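# Unfold wrapping paper flaps without disturbing the flowers

## Task

Open out the wrapping paper on the table by folding both side flaps outward until each one is spread and close to flat. Every flower must stay straight (not bent) and rest on the paper; only its head and a short bit of stem may hang over the paper's edge. Then state that the job is finished.

## Robot and tools

Robot: two arms, left_arm and right_arm, each ending in a five-finger hand (the left hand mirrors the right). Bases in the scene frame: left_arm at (-0.017, +0.338, 0) m, right_arm at (+0.003, -0.246, 0) m with a tiny yaw. A camera stand sits behind the arms; don't strike it or the table hard.

Scene frame: origin at table-top height, halfway between the nominal bases; +x points out over the table, +z up, +y toward left_arm. Image sides do not match arm names. Results give each hand point's end_effector_position (m) and end_effector_quat_wxyz in this frame, plus a Hand target (the last commanded pose after clipping), joint data, hand readings and motor temperatures.

Hand point: a spot 0.05 m in front of the palm and 0.15 m from the wrist face along the fingers. Its +z runs along straight fingers, +y out of the palm, +x across the palm away from the thumb on the right hand (toward the thumb on the left hand). Straight fingertips reach 0.06-0.07 m past it along +z and lie 0.06 m behind it along -y. A wrist bracket on the little-finger side can also collide.

Row layout (used by every tool): 28 numbers, each in [-1, 1], always all 28. Order: left_arm dx, dy, dz, rx, ry, rz; left hand little, ring, middle, index, thumb_bend, thumb_turn, force_limit, speed; then the same 14 for right_arm. The six pose numbers are an offset, not a pose: measured from that arm's Hand target as it stood when the action or move began, along that Hand target's own axes. 1.0 equals 0.6 m of travel or 180 degrees; rx, ry, rz form one rotation vector. Repeating an offset moves the arm further. All zeros re-requests the current Hand target (useful to close a gap or end a push). The six finger numbers are absolute targets: +1 open/straight, -1 closed; thumb_turn -1 puts the thumb opposite the fingers, +1 beside the palm. force_limit maps -1..+1 to about 0..10 N (0..15 N for the two thumb motors). speed rises linearly from near 0 at -1 to full at +0.48 and stays full above. To leave a hand unchanged, resend the eight hand numbers you last sent it; if you never sent any, send its hand_measured six values plus its hand_force_limit and hand_speed.

execute_actions: actions = a list of actions; each action is a list of up to 15 rows, one per 1/30 s step; a short list holds its final row for the rest. Every row in an action is an offset from that action's start, not from the previous row. cameras: list of names, ["all"], or []; by default images come only with an empty actions list.

move: target = one row, or up to 15 rows, all offsets from the same starting Hand targets (not chained). Drives straight-line paths, shared end time, capped at 10 s. speed: m/s, 0.002 to 4.3, default 0.25 (turn rate up to twice that in rad/s); one value or one per target. blend: metres of corner rounding per target, 0 = stop at it. blocking: false returns after about 0.5 s while motion continues. cameras as above. The result adds a move: line: done (within 10 mm and 2 degrees), off_target, moving, held or fault, and limits such as paced (pose clipped) or held (steps withheld). Paths do not avoid obstacles or the other arm; faster moves overshoot and hit harder, and targets set well beyond a contact press harder. Don't route a path near an arm's own base.

wait: seconds 0 to 10; arms hold their last command; a running move continues. stop: brakes the running move. zoom_image: camera plus region [x0, y0, x1, y1] in pixels of that camera's latest image, at most 504 by 504. show_instructions: shows the reference images. finished_scene: scene = 1 (optional); ends the scene for good.

Behaviour: orientation commands are clipped to within 40 degrees of the measured one each step. Hands often rest 1-3 cm (sometimes 5 cm) short of the command, usually low; that is not a contact sign. Small moves may not start; send the missing distance as a new offset.

Hand readings: hand_measured, hand_stopped_by (moving, target, force, stalled, fault) and hand_load_n list six values in row order. A closed thumb-and-finger grip fits objects about 0.035-0.065 m thick. Close slowly (speed -0.94 or lower) for a gentle grip; a sudden drop of hand_load_n toward 0 means the grip was lost.

Cameras: cam_head_left, cam_head_right, cam_high, cam_low, cam_left_wrist, cam_right_wrist, each 672x504.

Avoid: knocking anything off the table, releasing things while they move, fast impacts, hard presses, the two hands touching or gripping each other, and bending the flowers. Holding loads or straining toward unreachable poses heats motors: a MOTOR HOT line appears at 85 °C, and at 100 °C the arm drops and stays faulted for 30-60 s or more.

Each tool is called by a JSON object that holds its "api" and its "payload".

Reference images:

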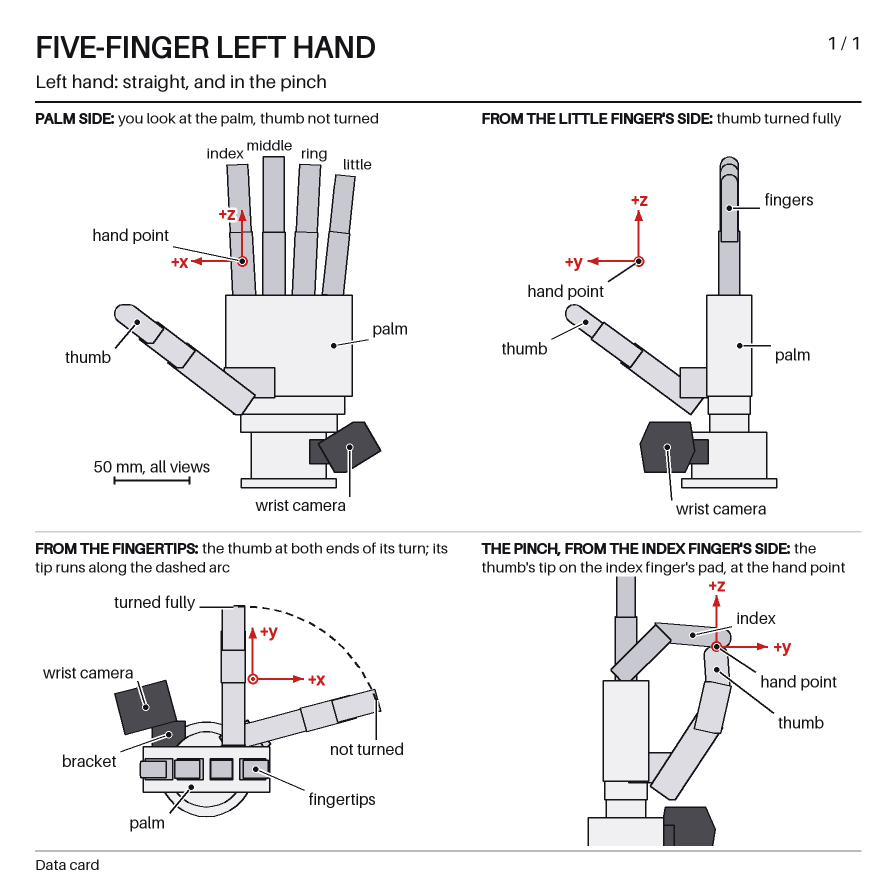

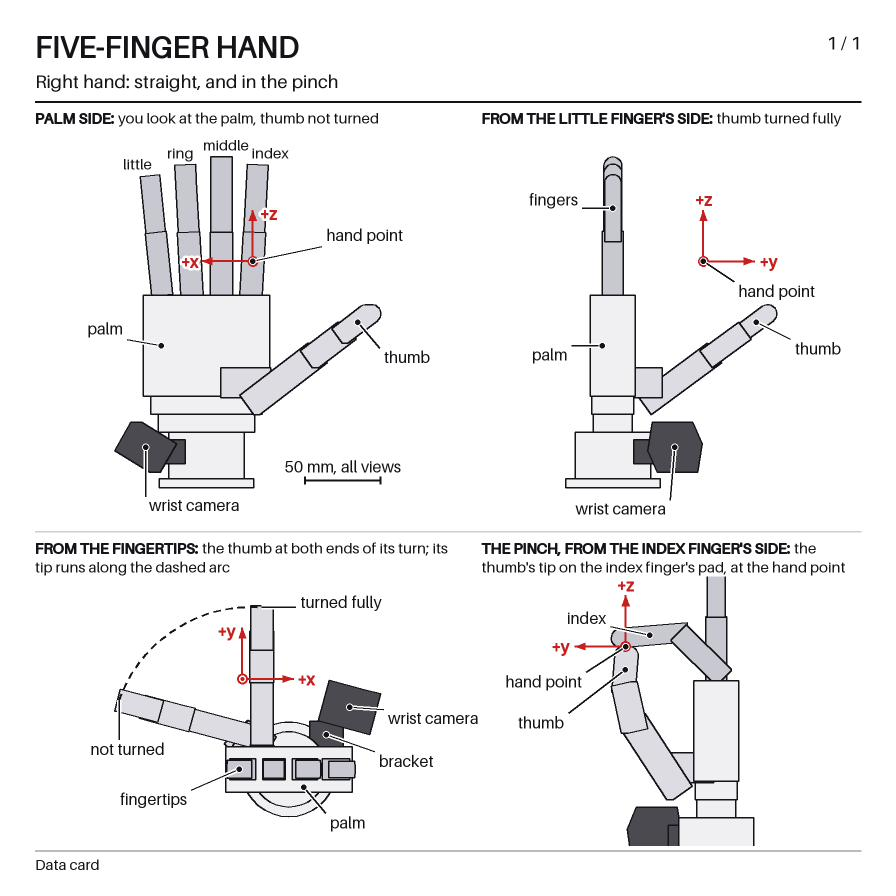

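## Session

{"api": "execute_actions", "payload": {"actions": []}}

Scene clock: 0.00 s.
left_arm: end_effector_position=(+0.6399, +0.2381, +0.2847) hand_measured=(+1.000, +1.000, +1.000, +1.000, +1.000, +1.000) hand_load_n=(+0.0, +0.0, +0.0, +0.0, +0.0, +0.0) hand_stopped_by=(target, target, target, target, target, target) hand_force_limit=0.00 hand_speed=-0.80 end_effector_quat_wxyz=(+0.050, -0.519, +0.816, -0.249) | right_arm: end_effector_position=(+0.3613, -0.5264, +0.2863) hand_measured=(+1.000, +1.000, +1.000, +1.000, +1.000, +1.000) hand_load_n=(+0.0, +0.0, +0.0, +0.0, +0.0, +0.0) hand_stopped_by=(target, target, target, target, target, target) hand_force_limit=0.00 hand_speed=-0.80 end_effector_quat_wxyz=(+0.333, -0.195, +0.685, -0.618)
Joint positions: left_arm=[-0.037 2.071 2.376 -1.49 0.349 0.333] | right_arm=[-0.743 0.839 0.533 0.29 0.072 0.217]
Joint velocities: within noise
Joint torques (N m): no reading
Motor temperatures (°C): left_arm=[17 27 21 20 18 22] | right_arm=[19 27 25 25 21 24]
Heat: left arm: hottest shoulder 27 °C; right arm: hottest shoulder 27 °C.
Hand target: left_arm +0.6445, +0.2379, +0.2921; +0.059, -0.516, +0.815, -0.255 | right_arm +0.3646, -0.5294, +0.3038; +0.338, -0.192, +0.675, -0.627

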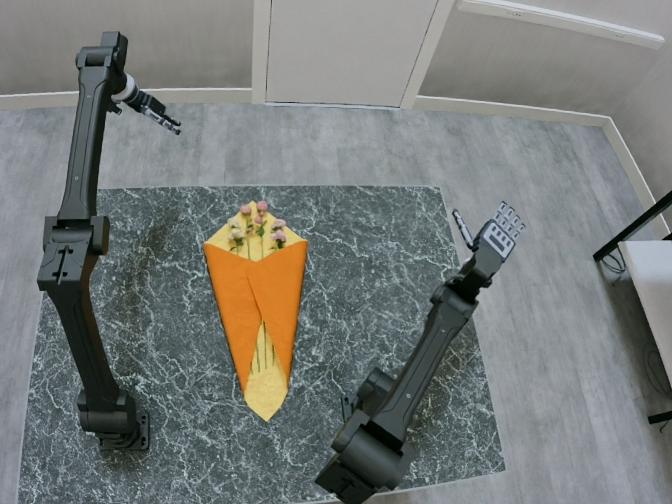

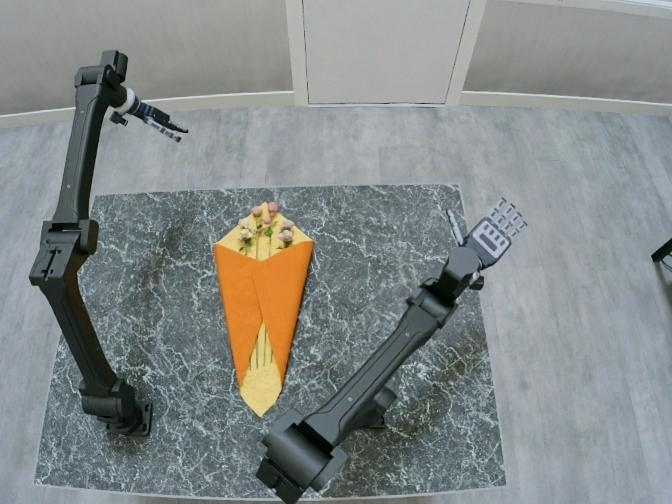

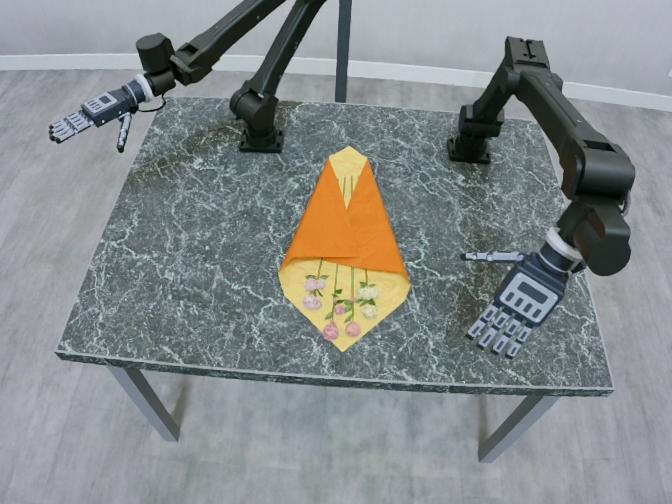

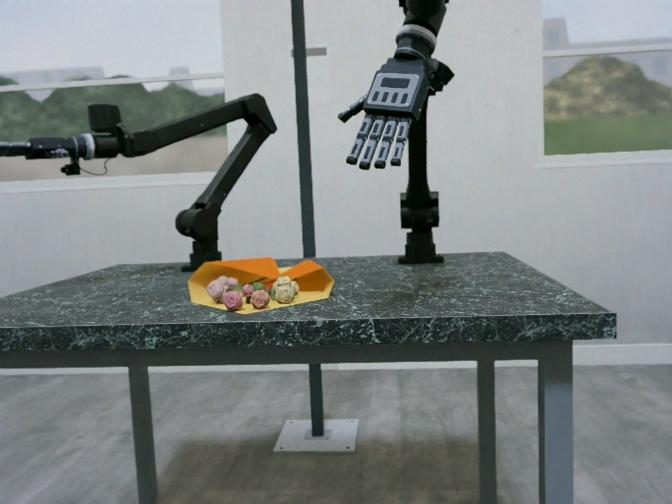

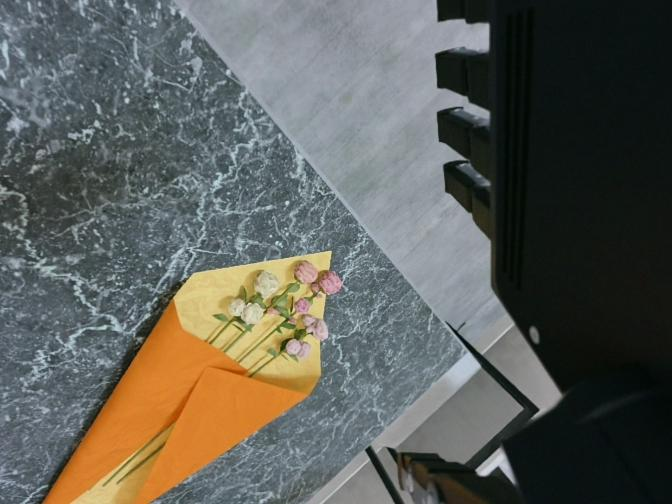

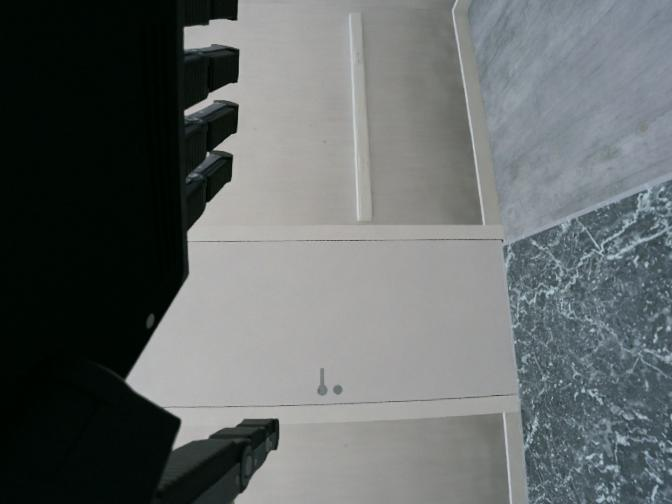

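{"api": "zoom_image", "payload": {"camera": "cam_head_left", "region": [170, 180, 350, 430]}}

{"api": "zoom_image", "payload": {"camera": "cam_high", "region": [240, 130, 450, 370]}}

{"api": "zoom_image", "payload": {"camera": "cam_low", "region": [150, 220, 370, 340]}}

{"api": "zoom_image", "payload": {"camera": "cam_left_wrist", "region": [0, 230, 400, 504]}}

Scaled by 2.016 from the camera's 672x504 image, which has a finer 960x720 frame.

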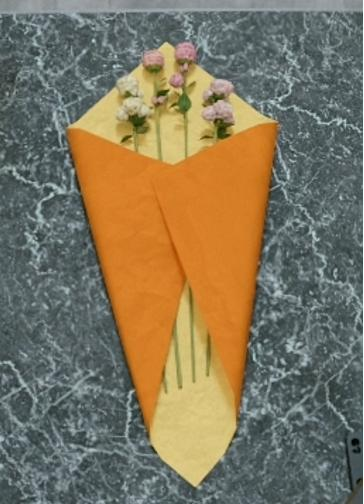

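Scaled by 2.100 from the camera's 672x504 image, which has a finer 960x720 frame.

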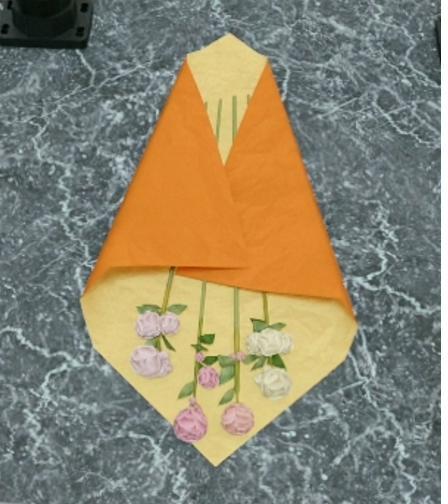

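Scaled by 2.291 from the camera's 672x504 image, which has a finer 960x720 frame.

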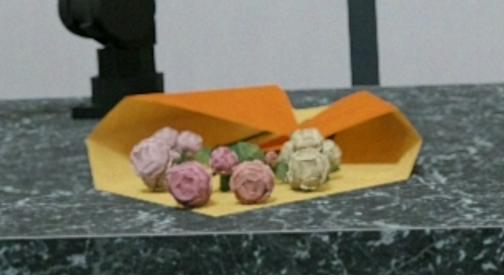

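Scaled by 1.260 from the camera's 672x504 image, which has a finer 960x720 frame.

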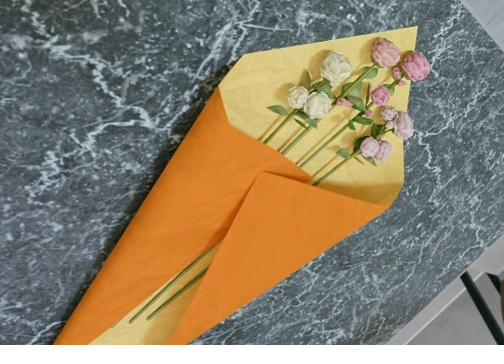

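{"api": "zoom_image", "payload": {"camera": "cam_low", "region": [180, 250, 270, 315]}}

{"api": "zoom_image", "payload": {"camera": "cam_low", "region": [250, 250, 340, 315]}}

{"api": "zoom_image", "payload": {"camera": "cam_left_wrist", "region": [100, 240, 360, 440]}}

Scaled by 5.600 from the camera's 672x504 image, which has a finer 960x720 frame.

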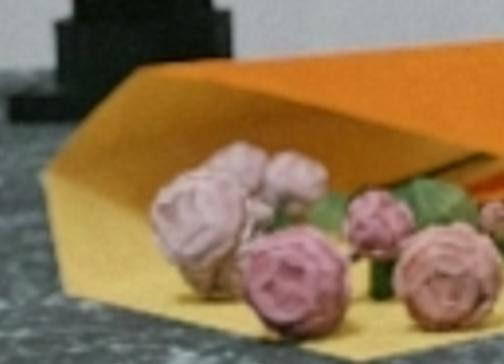

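Scaled by 5.600 from the camera's 672x504 image, which has a finer 960x720 frame.

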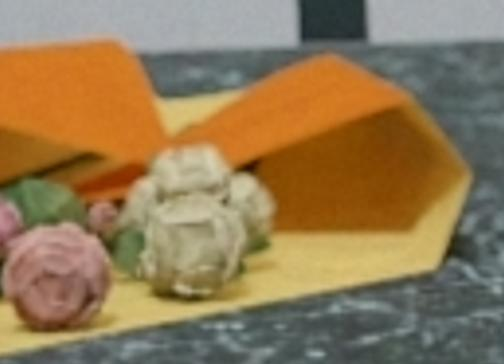

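Scaled by 1.938 from the camera's 672x504 image, which has a finer 960x720 frame.

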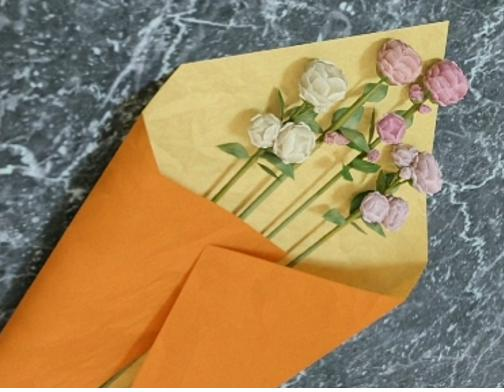

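{"api": "zoom_image", "payload": {"camera": "cam_head_right", "region": [190, 190, 340, 340]}}

{"api": "zoom_image", "payload": {"camera": "cam_head_left", "region": [180, 190, 330, 340]}}

{"api": "zoom_image", "payload": {"camera": "cam_high", "region": [270, 210, 420, 360]}}

Scaled by 3.360 from the camera's 672x504 image, which has a finer 960x720 frame.

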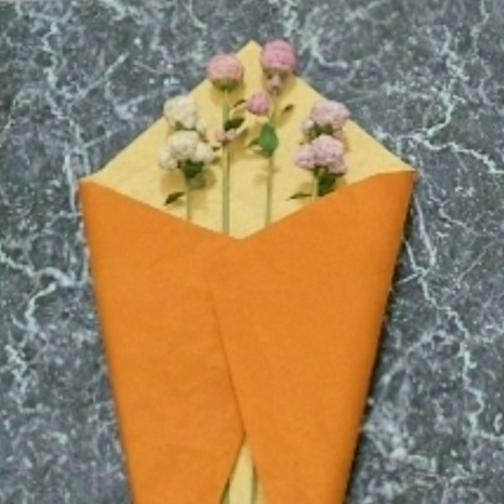

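Scaled by 3.360 from the camera's 672x504 image, which has a finer 960x720 frame.

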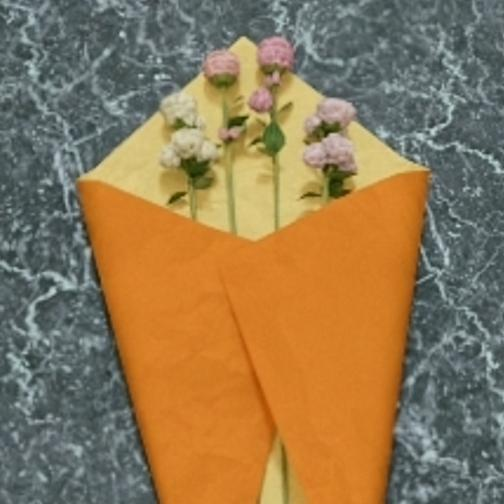

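Scaled by 3.360 from the camera's 672x504 image, which has a finer 960x720 frame.

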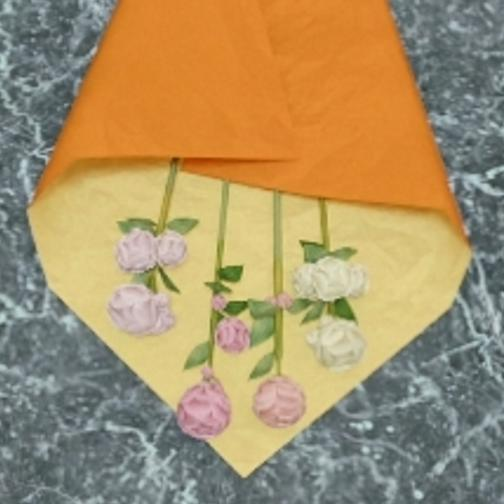

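{"api": "zoom_image", "payload": {"camera": "cam_head_left", "region": [225, 240, 285, 300]}}

{"api": "zoom_image", "payload": {"camera": "cam_high", "region": [320, 225, 390, 295]}}

{"api": "zoom_image", "payload": {"camera": "cam_head_right", "region": [230, 240, 290, 300]}}

Scaled by 8.400 from the camera's 672x504 image, which has a finer 960x720 frame.

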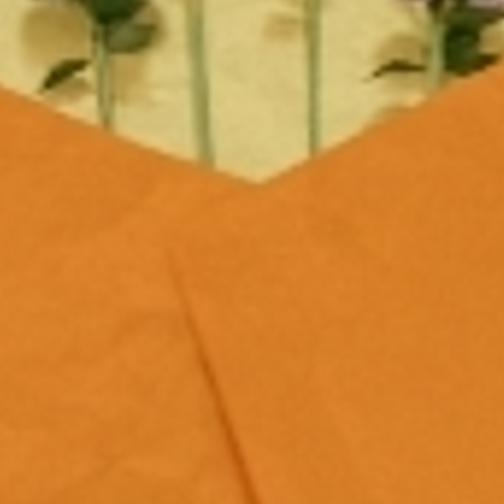

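Scaled by 7.200 from the camera's 672x504 image, which has a finer 960x720 frame.

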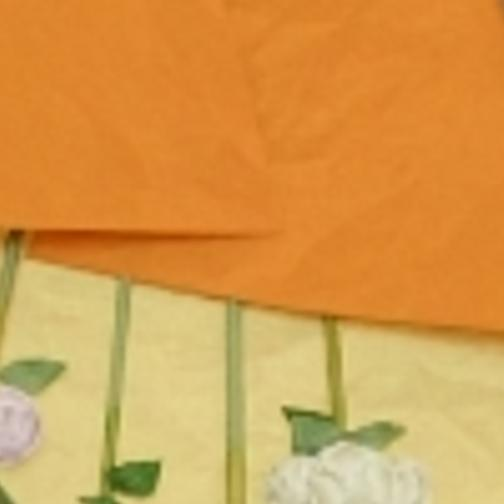

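Scaled by 8.400 from the camera's 672x504 image, which has a finer 960x720 frame.

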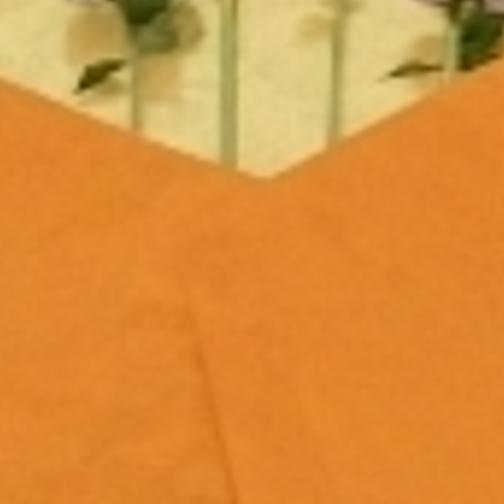

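{"api": "move", "payload": {"target": [0,0,0,0,0,0,1,1,1,1,1,1,0,-0.8,-0.6192,0.3065,-0.488,-0.4806,-0.2415,-0.3344,1,1,1,1,1,-1,-0.5,-0.3], "speed": 0.25, "cameras": ["all"]}}

Scene clock: 94.37 s.
left_arm: end_effector_position=(+0.6399, +0.2381, +0.2847) hand_measured=(+1.000, +1.000, +1.000, +1.000, +1.000, +1.000) hand_load_n=(+0.0, +0.0, +0.0, +0.0, +0.0, -0.5) hand_stopped_by=(target, target, target, target, target, target) hand_force_limit=0.00 hand_speed=-0.80 end_effector_quat_wxyz=(+0.050, -0.519, +0.816, -0.249) | right_arm: end_effector_position=(+0.4388, -0.0479, +0.1918) hand_measured=(+1.000, +1.000, +1.000, +1.000, +1.000, -1.000) hand_load_n=(+0.0, +0.0, +0.0, +0.0, +0.0, +0.0) hand_stopped_by=(target, target, target, target, target, target) hand_force_limit=-0.50 hand_speed=-0.30 end_effector_quat_wxyz=(+0.008, +0.813, -0.582, -0.005)
Joint positions: left_arm=[-0.037 2.071 2.376 -1.49 0.349 0.333] | right_arm=[0.344 1.763 1.684 -1.51 0.001 0.033]
Joint torques (N m): left_arm=[-0.79 -21.71 13.04 0.84 0.31 0.02] | right_arm=[-0.15 -13.86 10.4 -0.72 -0.1 -0.25]
Motor temperatures (°C): left_arm=[17 29 29 20 18 21] | right_arm=[19 26 33 24 21 22]
Heat: left arm: hottest shoulder 29 °C; right arm: hottest elbow 33 °C.
Hand target: left_arm +0.6445, +0.2379, +0.2921; +0.059, -0.516, +0.815, -0.255 | right_arm +0.4499, -0.0399, +0.2003; -0.001, +0.819, -0.574, +0.000
Off the commanded pose: left_arm 0.009 m, 1 deg | right_arm 0.016 m, 2 deg.
move: off_target (right_arm)
camera_calibration:
cam_right_wrist: T_world_to_cam=[[-0.858559, -0.511878, 0.0292771, 0.348001], [-0.418322, 0.73237, 0.537253, 0.114704], [-0.29645, 0.449016, -0.842913, 0.431115], [0, 0, 0, 1]] pos_world=[0.474566, -0.0994493, 0.291579]

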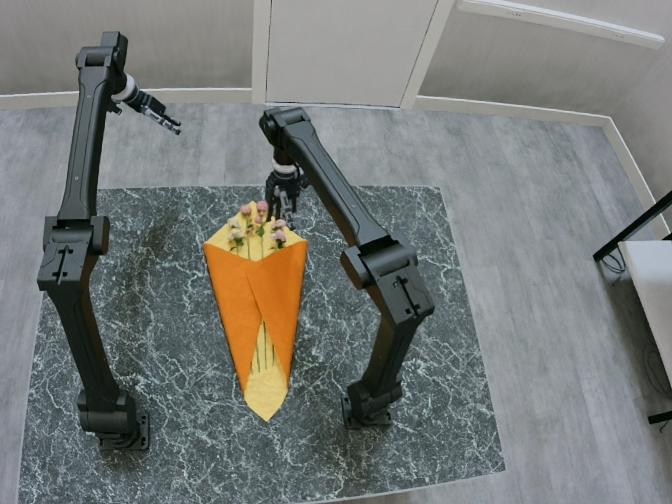

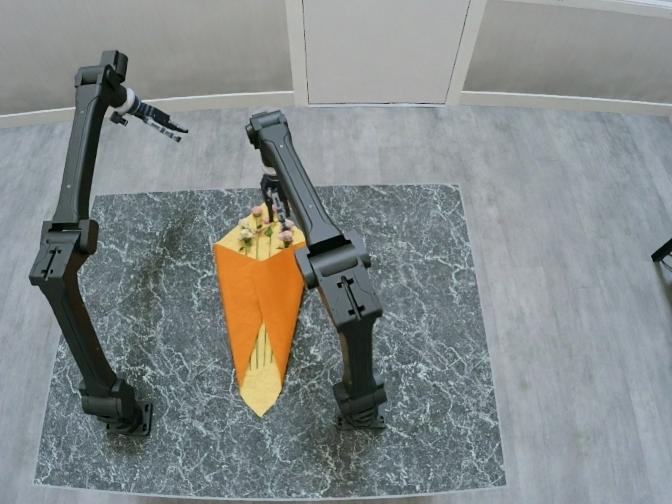

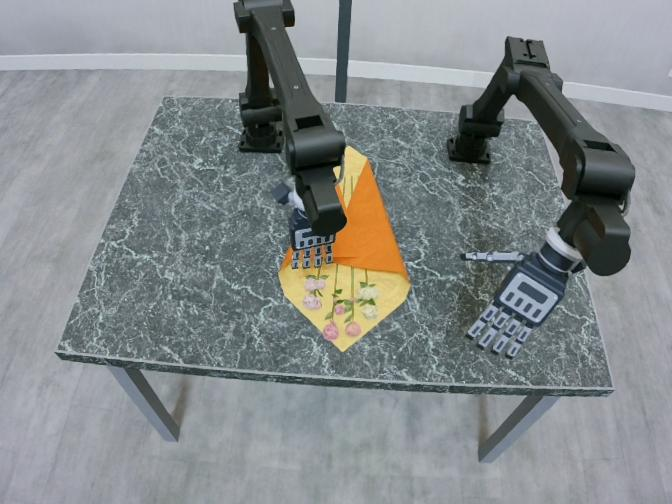

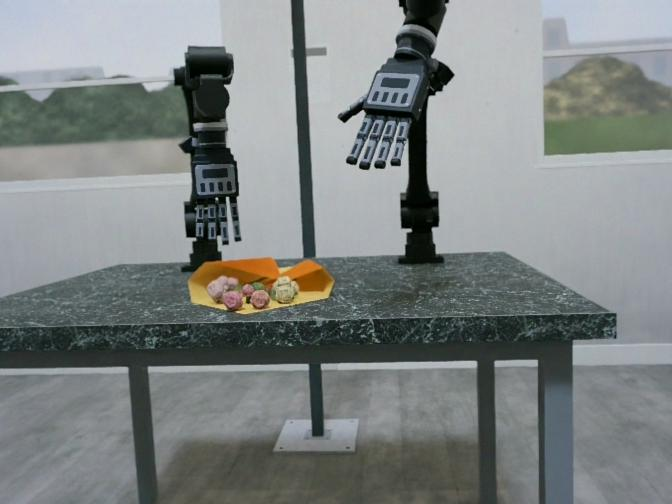

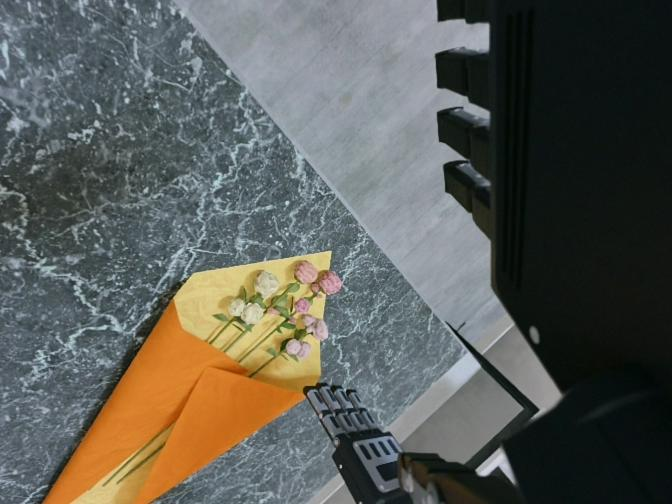

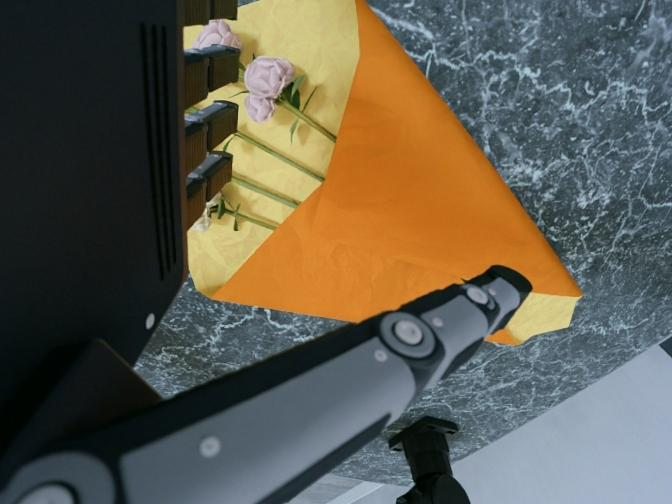

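{"api": "zoom_image", "payload": {"camera": "cam_high", "region": [270, 170, 430, 330]}}

{"api": "zoom_image", "payload": {"camera": "cam_low", "region": [170, 170, 350, 320]}}

{"api": "zoom_image", "payload": {"camera": "cam_right_wrist", "region": [160, 0, 600, 330]}}

Scaled by 3.150 from the camera's 672x504 image, which has a finer 960x720 frame.

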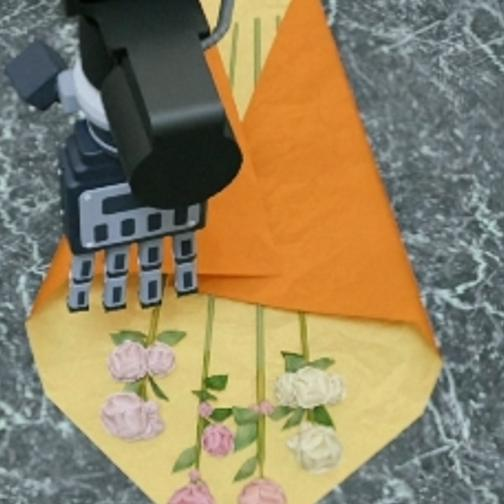

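Scaled by 2.800 from the camera's 672x504 image, which has a finer 960x720 frame.

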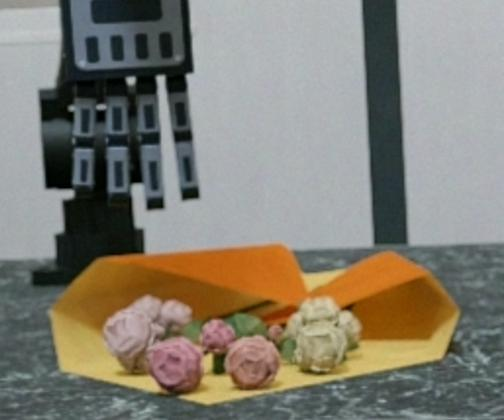

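Scaled by 1.145 from the camera's 672x504 image, which has a finer 960x720 frame.

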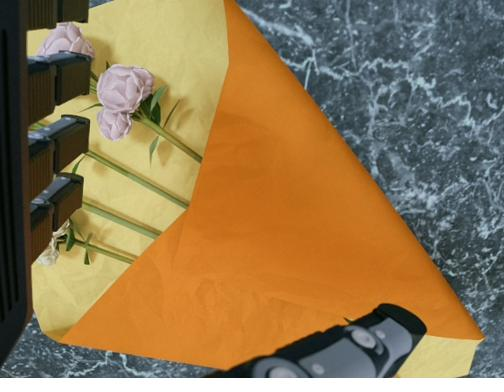

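{"api": "move", "payload": {"target": [0,0,0,0,0,0,1,1,1,1,1,1,0,-0.8,-0.0279,0.0377,0.1,0,0,0,1,1,1,1,1,-1,-0.5,-0.3], "speed": 0.15, "cameras": ["cam_low","cam_right_wrist","cam_high"]}}

Scene clock: 109.13 s.
left_arm: end_effector_position=(+0.6399, +0.2381, +0.2847) hand_measured=(+1.000, +1.000, +1.000, +1.000, +1.000, +1.000) hand_load_n=(+0.0, +0.0, +0.0, +0.0, +0.0, +0.0) hand_stopped_by=(target, target, target, target, target, target) hand_force_limit=0.00 hand_speed=-0.80 end_effector_quat_wxyz=(+0.050, -0.519, +0.816, -0.249) | right_arm: end_effector_position=(+0.4249, -0.0375, +0.1367) hand_measured=(+1.000, +1.000, +1.000, +1.000, +1.000, -1.000) hand_load_n=(+0.0, +0.0, +0.0, +0.0, +0.0, +0.0) hand_stopped_by=(target, target, target, target, target, target) hand_force_limit=-0.50 hand_speed=-0.30 end_effector_quat_wxyz=(+0.008, +0.820, -0.572, -0.005)
Joint positions: left_arm=[-0.037 2.071 2.376 -1.49 0.349 0.333] | right_arm=[0.374 1.763 1.537 -1.364 0 0.039]
Joint torques (N m): left_arm=[-0.73 -21.71 13.04 0.84 0.31 0.02] | right_arm=[0.67 -15.68 6.08 0.24 -0.08 0.03]
Heat: left arm: hottest shoulder 30 °C; right arm: hottest elbow 34 °C.
Hand target: left_arm +0.6445, +0.2379, +0.2921; +0.059, -0.516, +0.815, -0.255 | right_arm +0.4231, -0.0318, +0.1402; -0.001, +0.819, -0.574, +0.000
Off the commanded pose: left_arm 0.009 m, 1 deg | right_arm 0.007 m, 1 deg.
move: done
camera_calibration:
cam_right_wrist: T_world_to_cam=[[-0.845796, -0.532753, 0.0283437, 0.336886], [-0.436299, 0.721286, 0.53795, 0.137903], [-0.307038, 0.442629, -0.8425, 0.380073], [0, 0, 0, 1]] pos_world=[0.461801, -0.0882219, 0.236478]
Images, in order (width x height): cam_high 672x504, cam_low 672x504, cam_right_wrist 672x504.

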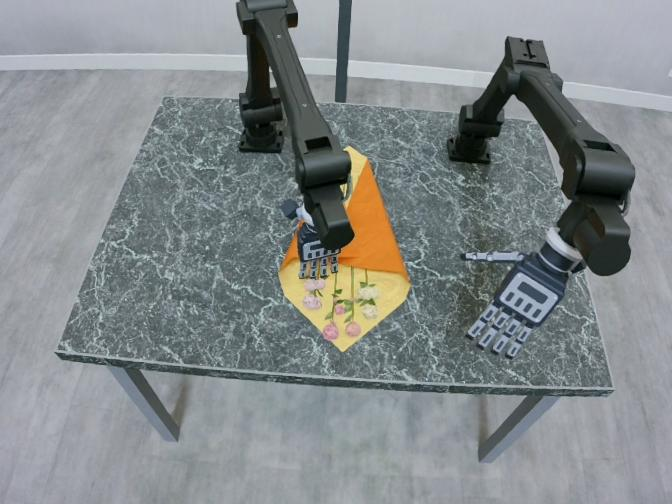

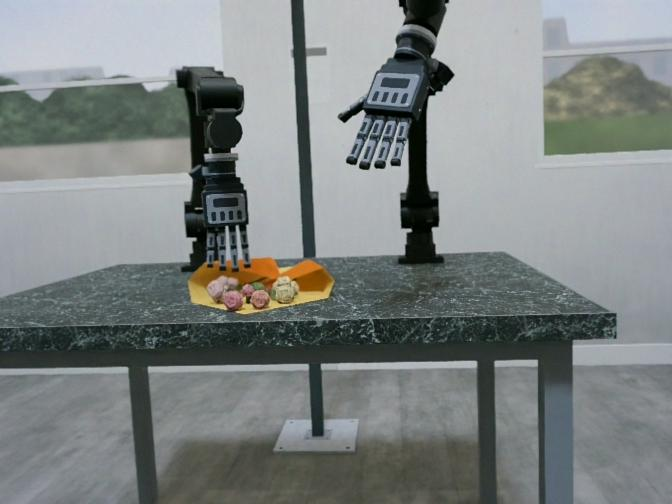

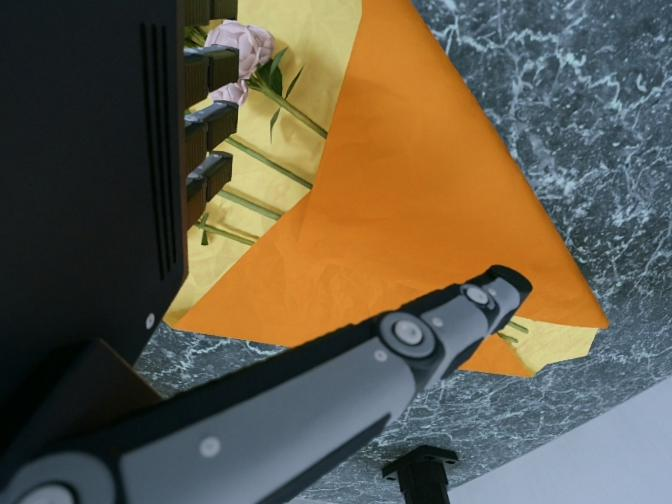

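{"api": "zoom_image", "payload": {"camera": "cam_right_wrist", "region": [160, 0, 460, 300]}}

{"api": "zoom_image", "payload": {"camera": "cam_low", "region": [180, 220, 345, 320]}}

{"api": "zoom_image", "payload": {"camera": "cam_high", "region": [275, 190, 415, 330]}}

Scaled by 1.680 from the camera's 672x504 image, which has a finer 960x720 frame.

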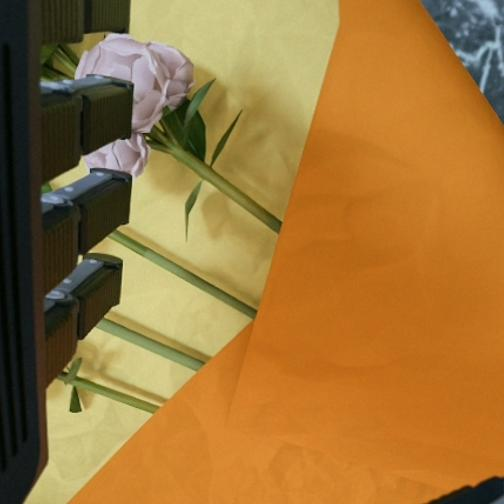

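Scaled by 3.055 from the camera's 672x504 image, which has a finer 960x720 frame.

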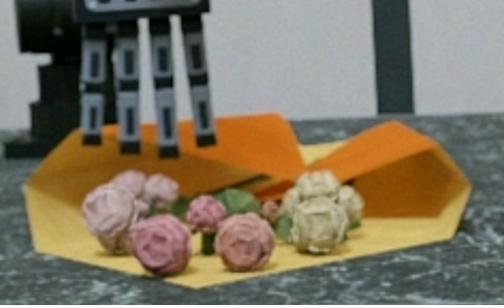

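Scaled by 3.600 from the camera's 672x504 image, which has a finer 960x720 frame.

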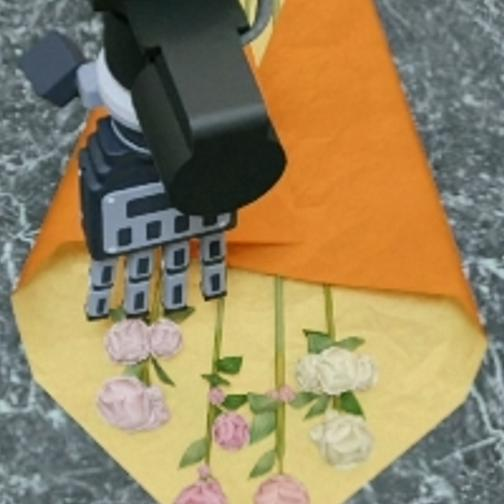

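{"api": "move", "payload": {"target": [0,0,0,0,0,0,1,1,1,1,1,1,0,-0.8,-0.0038,0.0057,0.0478,0,0,0,0.65,0.69,0.725,0.75,1,-1,-0.5,-0.3], "speed": 0.08, "cameras": ["cam_low","cam_right_wrist"]}}

Scene clock: 124.70 s.
left_arm: end_effector_position=(+0.6399, +0.2381, +0.2847) hand_measured=(+1.000, +1.000, +1.000, +1.000, +1.000, +1.000) hand_load_n=(+0.0, +0.0, +0.0, +0.0, +0.0, +0.0) hand_stopped_by=(target, target, target, target, target, target) hand_force_limit=0.00 hand_speed=-0.80 end_effector_quat_wxyz=(+0.050, -0.519, +0.816, -0.249) | right_arm: end_effector_position=(+0.4217, -0.0377, +0.1129) hand_measured=(+0.650, +0.690, +0.726, +0.750, +1.000, -1.000) hand_load_n=(+0.0, +0.0, +0.0, +0.0, +0.0, +0.0) hand_stopped_by=(target, target, target, target, target, target) hand_force_limit=-0.50 hand_speed=-0.30 end_effector_quat_wxyz=(+0.003, +0.819, -0.574, -0.002)
Joint positions: left_arm=[-0.037 2.071 2.376 -1.49 0.349 0.333] | right_arm=[0.375 1.763 1.475 -1.29 0 0.043]
Joint torques (N m): left_arm=[-0.73 -21.71 13.04 0.84 0.32 0.02] | right_arm=[0.67 -14.92 5.91 0.27 -0.07 0.03]
Heat: left arm: hottest shoulder 30 °C; right arm: hottest elbow 32 °C.
Hand target: left_arm +0.6445, +0.2379, +0.2921; +0.059, -0.516, +0.815, -0.255 | right_arm +0.4191, -0.0308, +0.1115; -0.001, +0.819, -0.573, +0.000
Off the commanded pose: left_arm 0.009 m, 1 deg | right_arm 0.007 m, 0 deg.
move: done
camera_calibration:
cam_right_wrist: T_world_to_cam=[[-0.847887, -0.529889, 0.0174674, 0.337], [-0.439262, 0.720558, 0.536511, 0.150946], [-0.296878, 0.447228, -0.843712, 0.355162], [0, 0, 0, 1]] pos_world=[0.457483, -0.0890314, 0.212784]
Images, in order (width x height): cam_low 672x504, cam_right_wrist 672x504.

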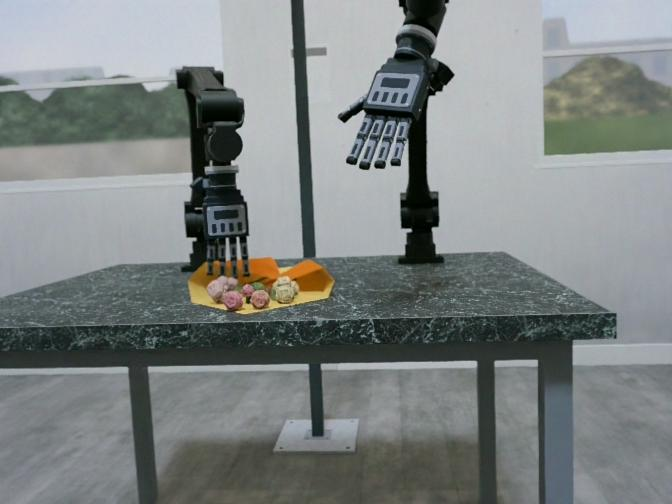

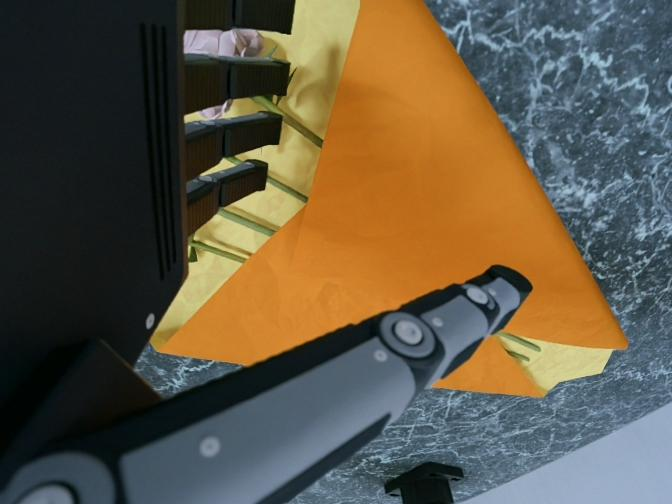

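{"api": "move", "payload": {"target": [0,0,0,0,0,0,1,1,1,1,1,1,0,-0.8,-0.0022,0.001,0.0508,0,0,0,0.3,0.375,0.45,0.5,1,-1,-0.5,-0.5], "speed": 0.06, "cameras": ["cam_low","cam_right_wrist"]}}

{"api": "zoom_image", "payload": {"camera": "cam_low", "region": [180, 220, 345, 320]}}

{"api": "zoom_image", "payload": {"camera": "cam_right_wrist", "region": [160, 0, 460, 300]}}

Scene clock: 128.07 s.
left_arm: end_effector_position=(+0.6399, +0.2381, +0.2847) hand_measured=(+1.000, +1.000, +1.000, +1.000, +1.000, +1.000) hand_load_n=(+0.0, +0.0, +0.0, +0.0, +0.0, +0.0) hand_stopped_by=(target, target, target, target, target, target) hand_force_limit=0.00 hand_speed=-0.80 end_effector_quat_wxyz=(+0.050, -0.519, +0.816, -0.249) | right_arm: end_effector_position=(+0.4214, -0.0365, +0.0930) hand_measured=(+0.300, +0.376, +0.450, +0.500, +1.000, -1.000) hand_load_n=(+0.0, +0.0, +0.0, +0.0, +0.0, +0.0) hand_stopped_by=(target, target, target, target, target, target) hand_force_limit=-0.50 hand_speed=-0.50 end_effector_quat_wxyz=(-0.007, +0.819, -0.574, +0.004)
Joint positions: left_arm=[-0.037 2.071 2.376 -1.49 0.349 0.333] | right_arm=[0.378 1.763 1.424 -1.216 0 0.046]
Joint torques (N m): left_arm=[-0.73 -21.71 13.04 0.85 0.32 0.02] | right_arm=[0.5 -13.04 5.75 0.31 -0.05 0.02]
Heat: left arm: hottest shoulder 30 °C; right arm: hottest elbow 32 °C.
Hand target: left_arm +0.6445, +0.2379, +0.2921; +0.059, -0.516, +0.815, -0.255 | right_arm +0.4181, -0.0297, +0.0811; -0.001, +0.819, -0.574, +0.000
Off the commanded pose: left_arm 0.009 m, 1 deg | right_arm 0.014 m, 1 deg.
move: off_target (right_arm)
camera_calibration:
cam_right_wrist: T_world_to_cam=[[-0.848227, -0.529604, -0.00555184, 0.340063], [-0.450509, 0.715956, 0.533337, 0.165504], [-0.278482, 0.454892, -0.845885, 0.330515], [0, 0, 0, 1]] pos_world=[0.455054, -0.0887434, 0.193196]
Images, in order (width x height): cam_low 672x504, cam_right_wrist 672x504.

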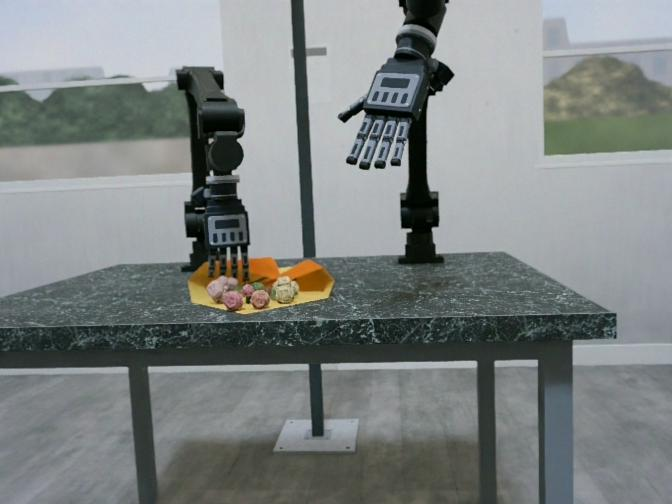

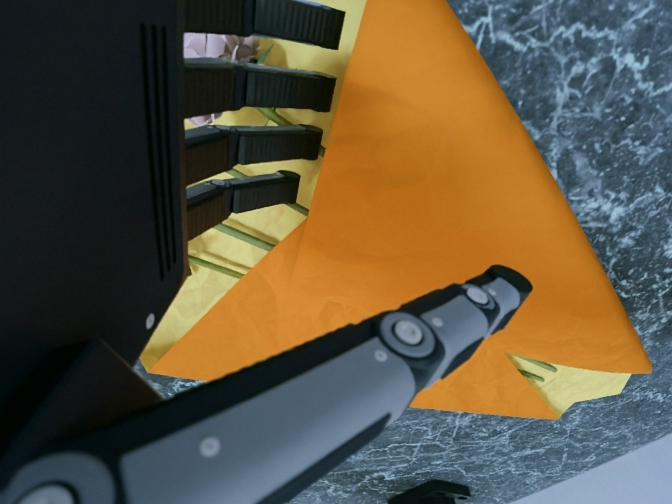

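Scaled by 3.055 from the camera's 672x504 image, which has a finer 960x720 frame.

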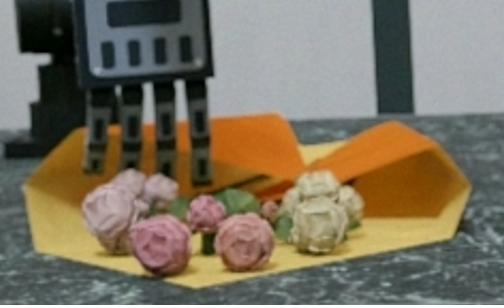

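Scaled by 1.680 from the camera's 672x504 image, which has a finer 960x720 frame.

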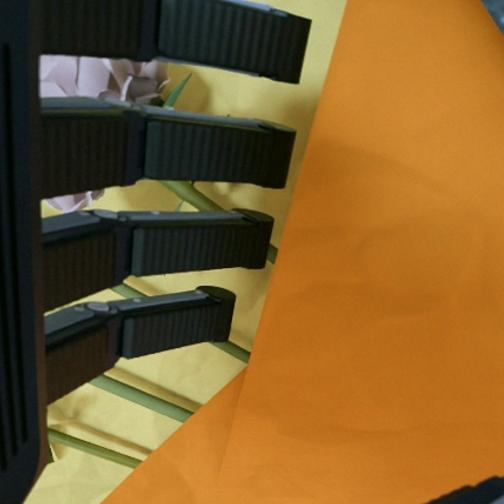

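{"api": "move", "payload": {"target": [0,0,0,0,0,0,1,1,1,1,1,1,0,-0.8,0.0027,0.0187,0.0417,0,0,0,-0.4,-0.25,-0.1,0,1,-1,-0.5,-0.6], "speed": 0.05, "cameras": ["cam_low","cam_right_wrist","cam_high"]}}

{"api": "zoom_image", "payload": {"camera": "cam_low", "region": [180, 220, 345, 320]}}

{"api": "zoom_image", "payload": {"camera": "cam_right_wrist", "region": [160, 0, 460, 300]}}

Scene clock: 133.03 s.
left_arm: end_effector_position=(+0.6399, +0.2381, +0.2847) hand_measured=(+1.000, +1.000, +1.000, +1.000, +1.000, +1.000) hand_load_n=(+0.0, +0.0, +0.0, +0.0, +0.0, +0.0) hand_stopped_by=(target, target, target, target, target, target) hand_force_limit=0.00 hand_speed=-0.80 end_effector_quat_wxyz=(+0.050, -0.519, +0.816, -0.249) | right_arm: end_effector_position=(+0.4115, -0.0406, +0.0669) hand_measured=(-0.400, -0.250, -0.100, +0.000, +1.000, -1.000) hand_load_n=(+0.0, +0.0, +0.0, +0.0, +0.0, +0.0) hand_stopped_by=(target, target, target, target, target, target) hand_force_limit=-0.50 hand_speed=-0.60 end_effector_quat_wxyz=(-0.006, +0.819, -0.574, +0.004)
Joint positions: left_arm=[-0.037 2.071 2.376 -1.49 0.349 0.333] | right_arm=[0.378 1.763 1.35 -1.143 0 0.046]
Joint torques (N m): left_arm=[-0.73 -21.71 13.04 0.83 0.31 0.02] | right_arm=[0.5 -13.16 5.68 0.38 -0.06 0.02]
Heat: left arm: hottest shoulder 30 °C; right arm: hottest elbow 32 °C.
Hand target: left_arm +0.6445, +0.2379, +0.2921; +0.059, -0.516, +0.815, -0.255 | right_arm +0.4081, -0.0351, +0.0560; -0.001, +0.819, -0.573, +0.000
Off the commanded pose: left_arm 0.009 m, 1 deg | right_arm 0.013 m, 1 deg.
move: off_target (right_arm)
camera_calibration:
cam_right_wrist: T_world_to_cam=[[-0.848257, -0.529569, -0.00399054, 0.329245], [-0.449706, 0.716314, 0.533535, 0.177516], [-0.279685, 0.454369, -0.845769, 0.307995], [0, 0, 0, 1]] pos_world=[0.445256, -0.0927427, 0.167095]
Images, in order (width x height): cam_high 672x504, cam_low 672x504, cam_right_wrist 672x504.

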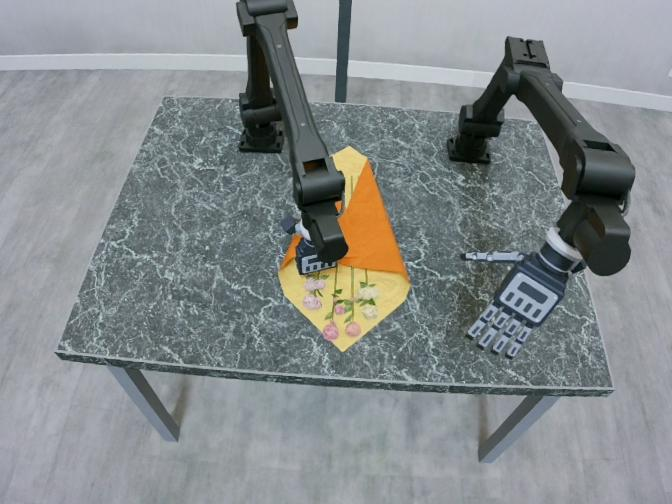

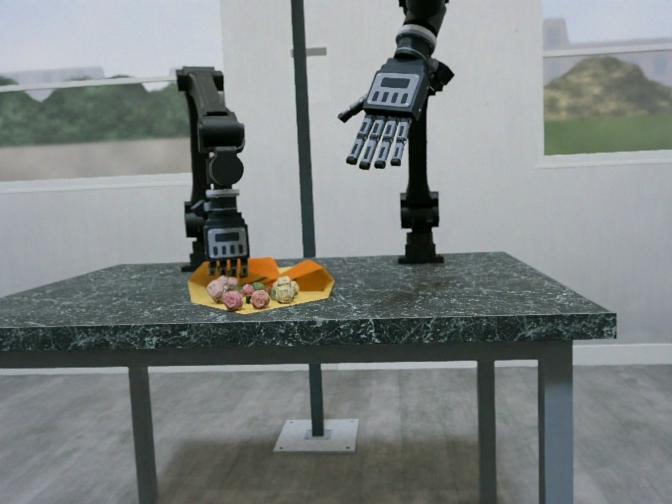

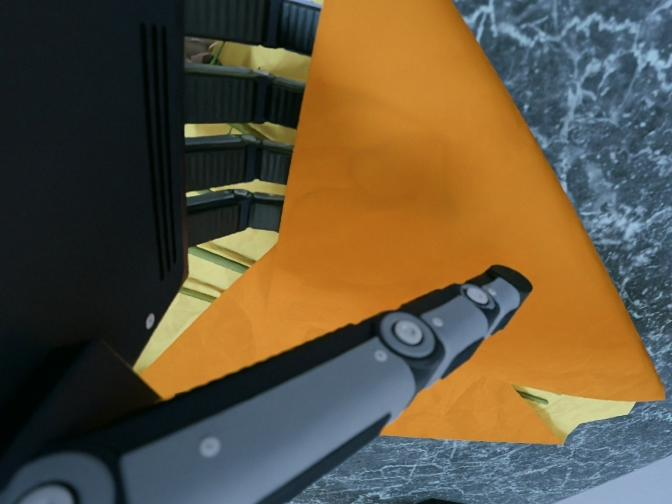

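Scaled by 3.055 from the camera's 672x504 image, which has a finer 960x720 frame.

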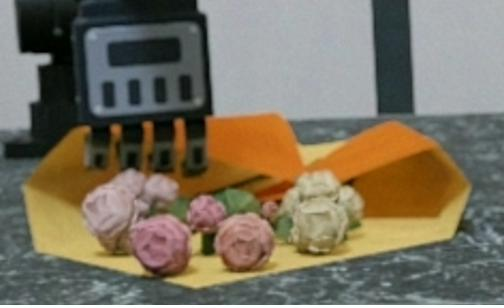

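Scaled by 1.680 from the camera's 672x504 image, which has a finer 960x720 frame.

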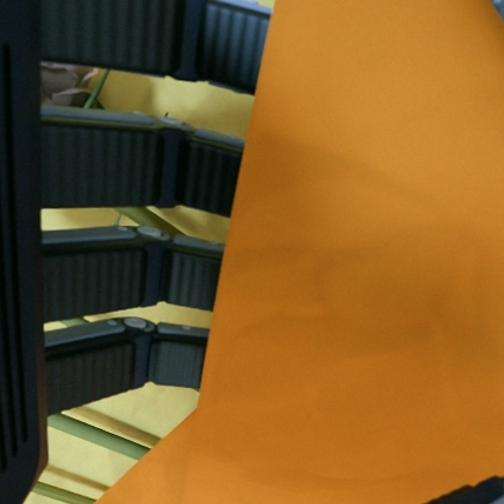

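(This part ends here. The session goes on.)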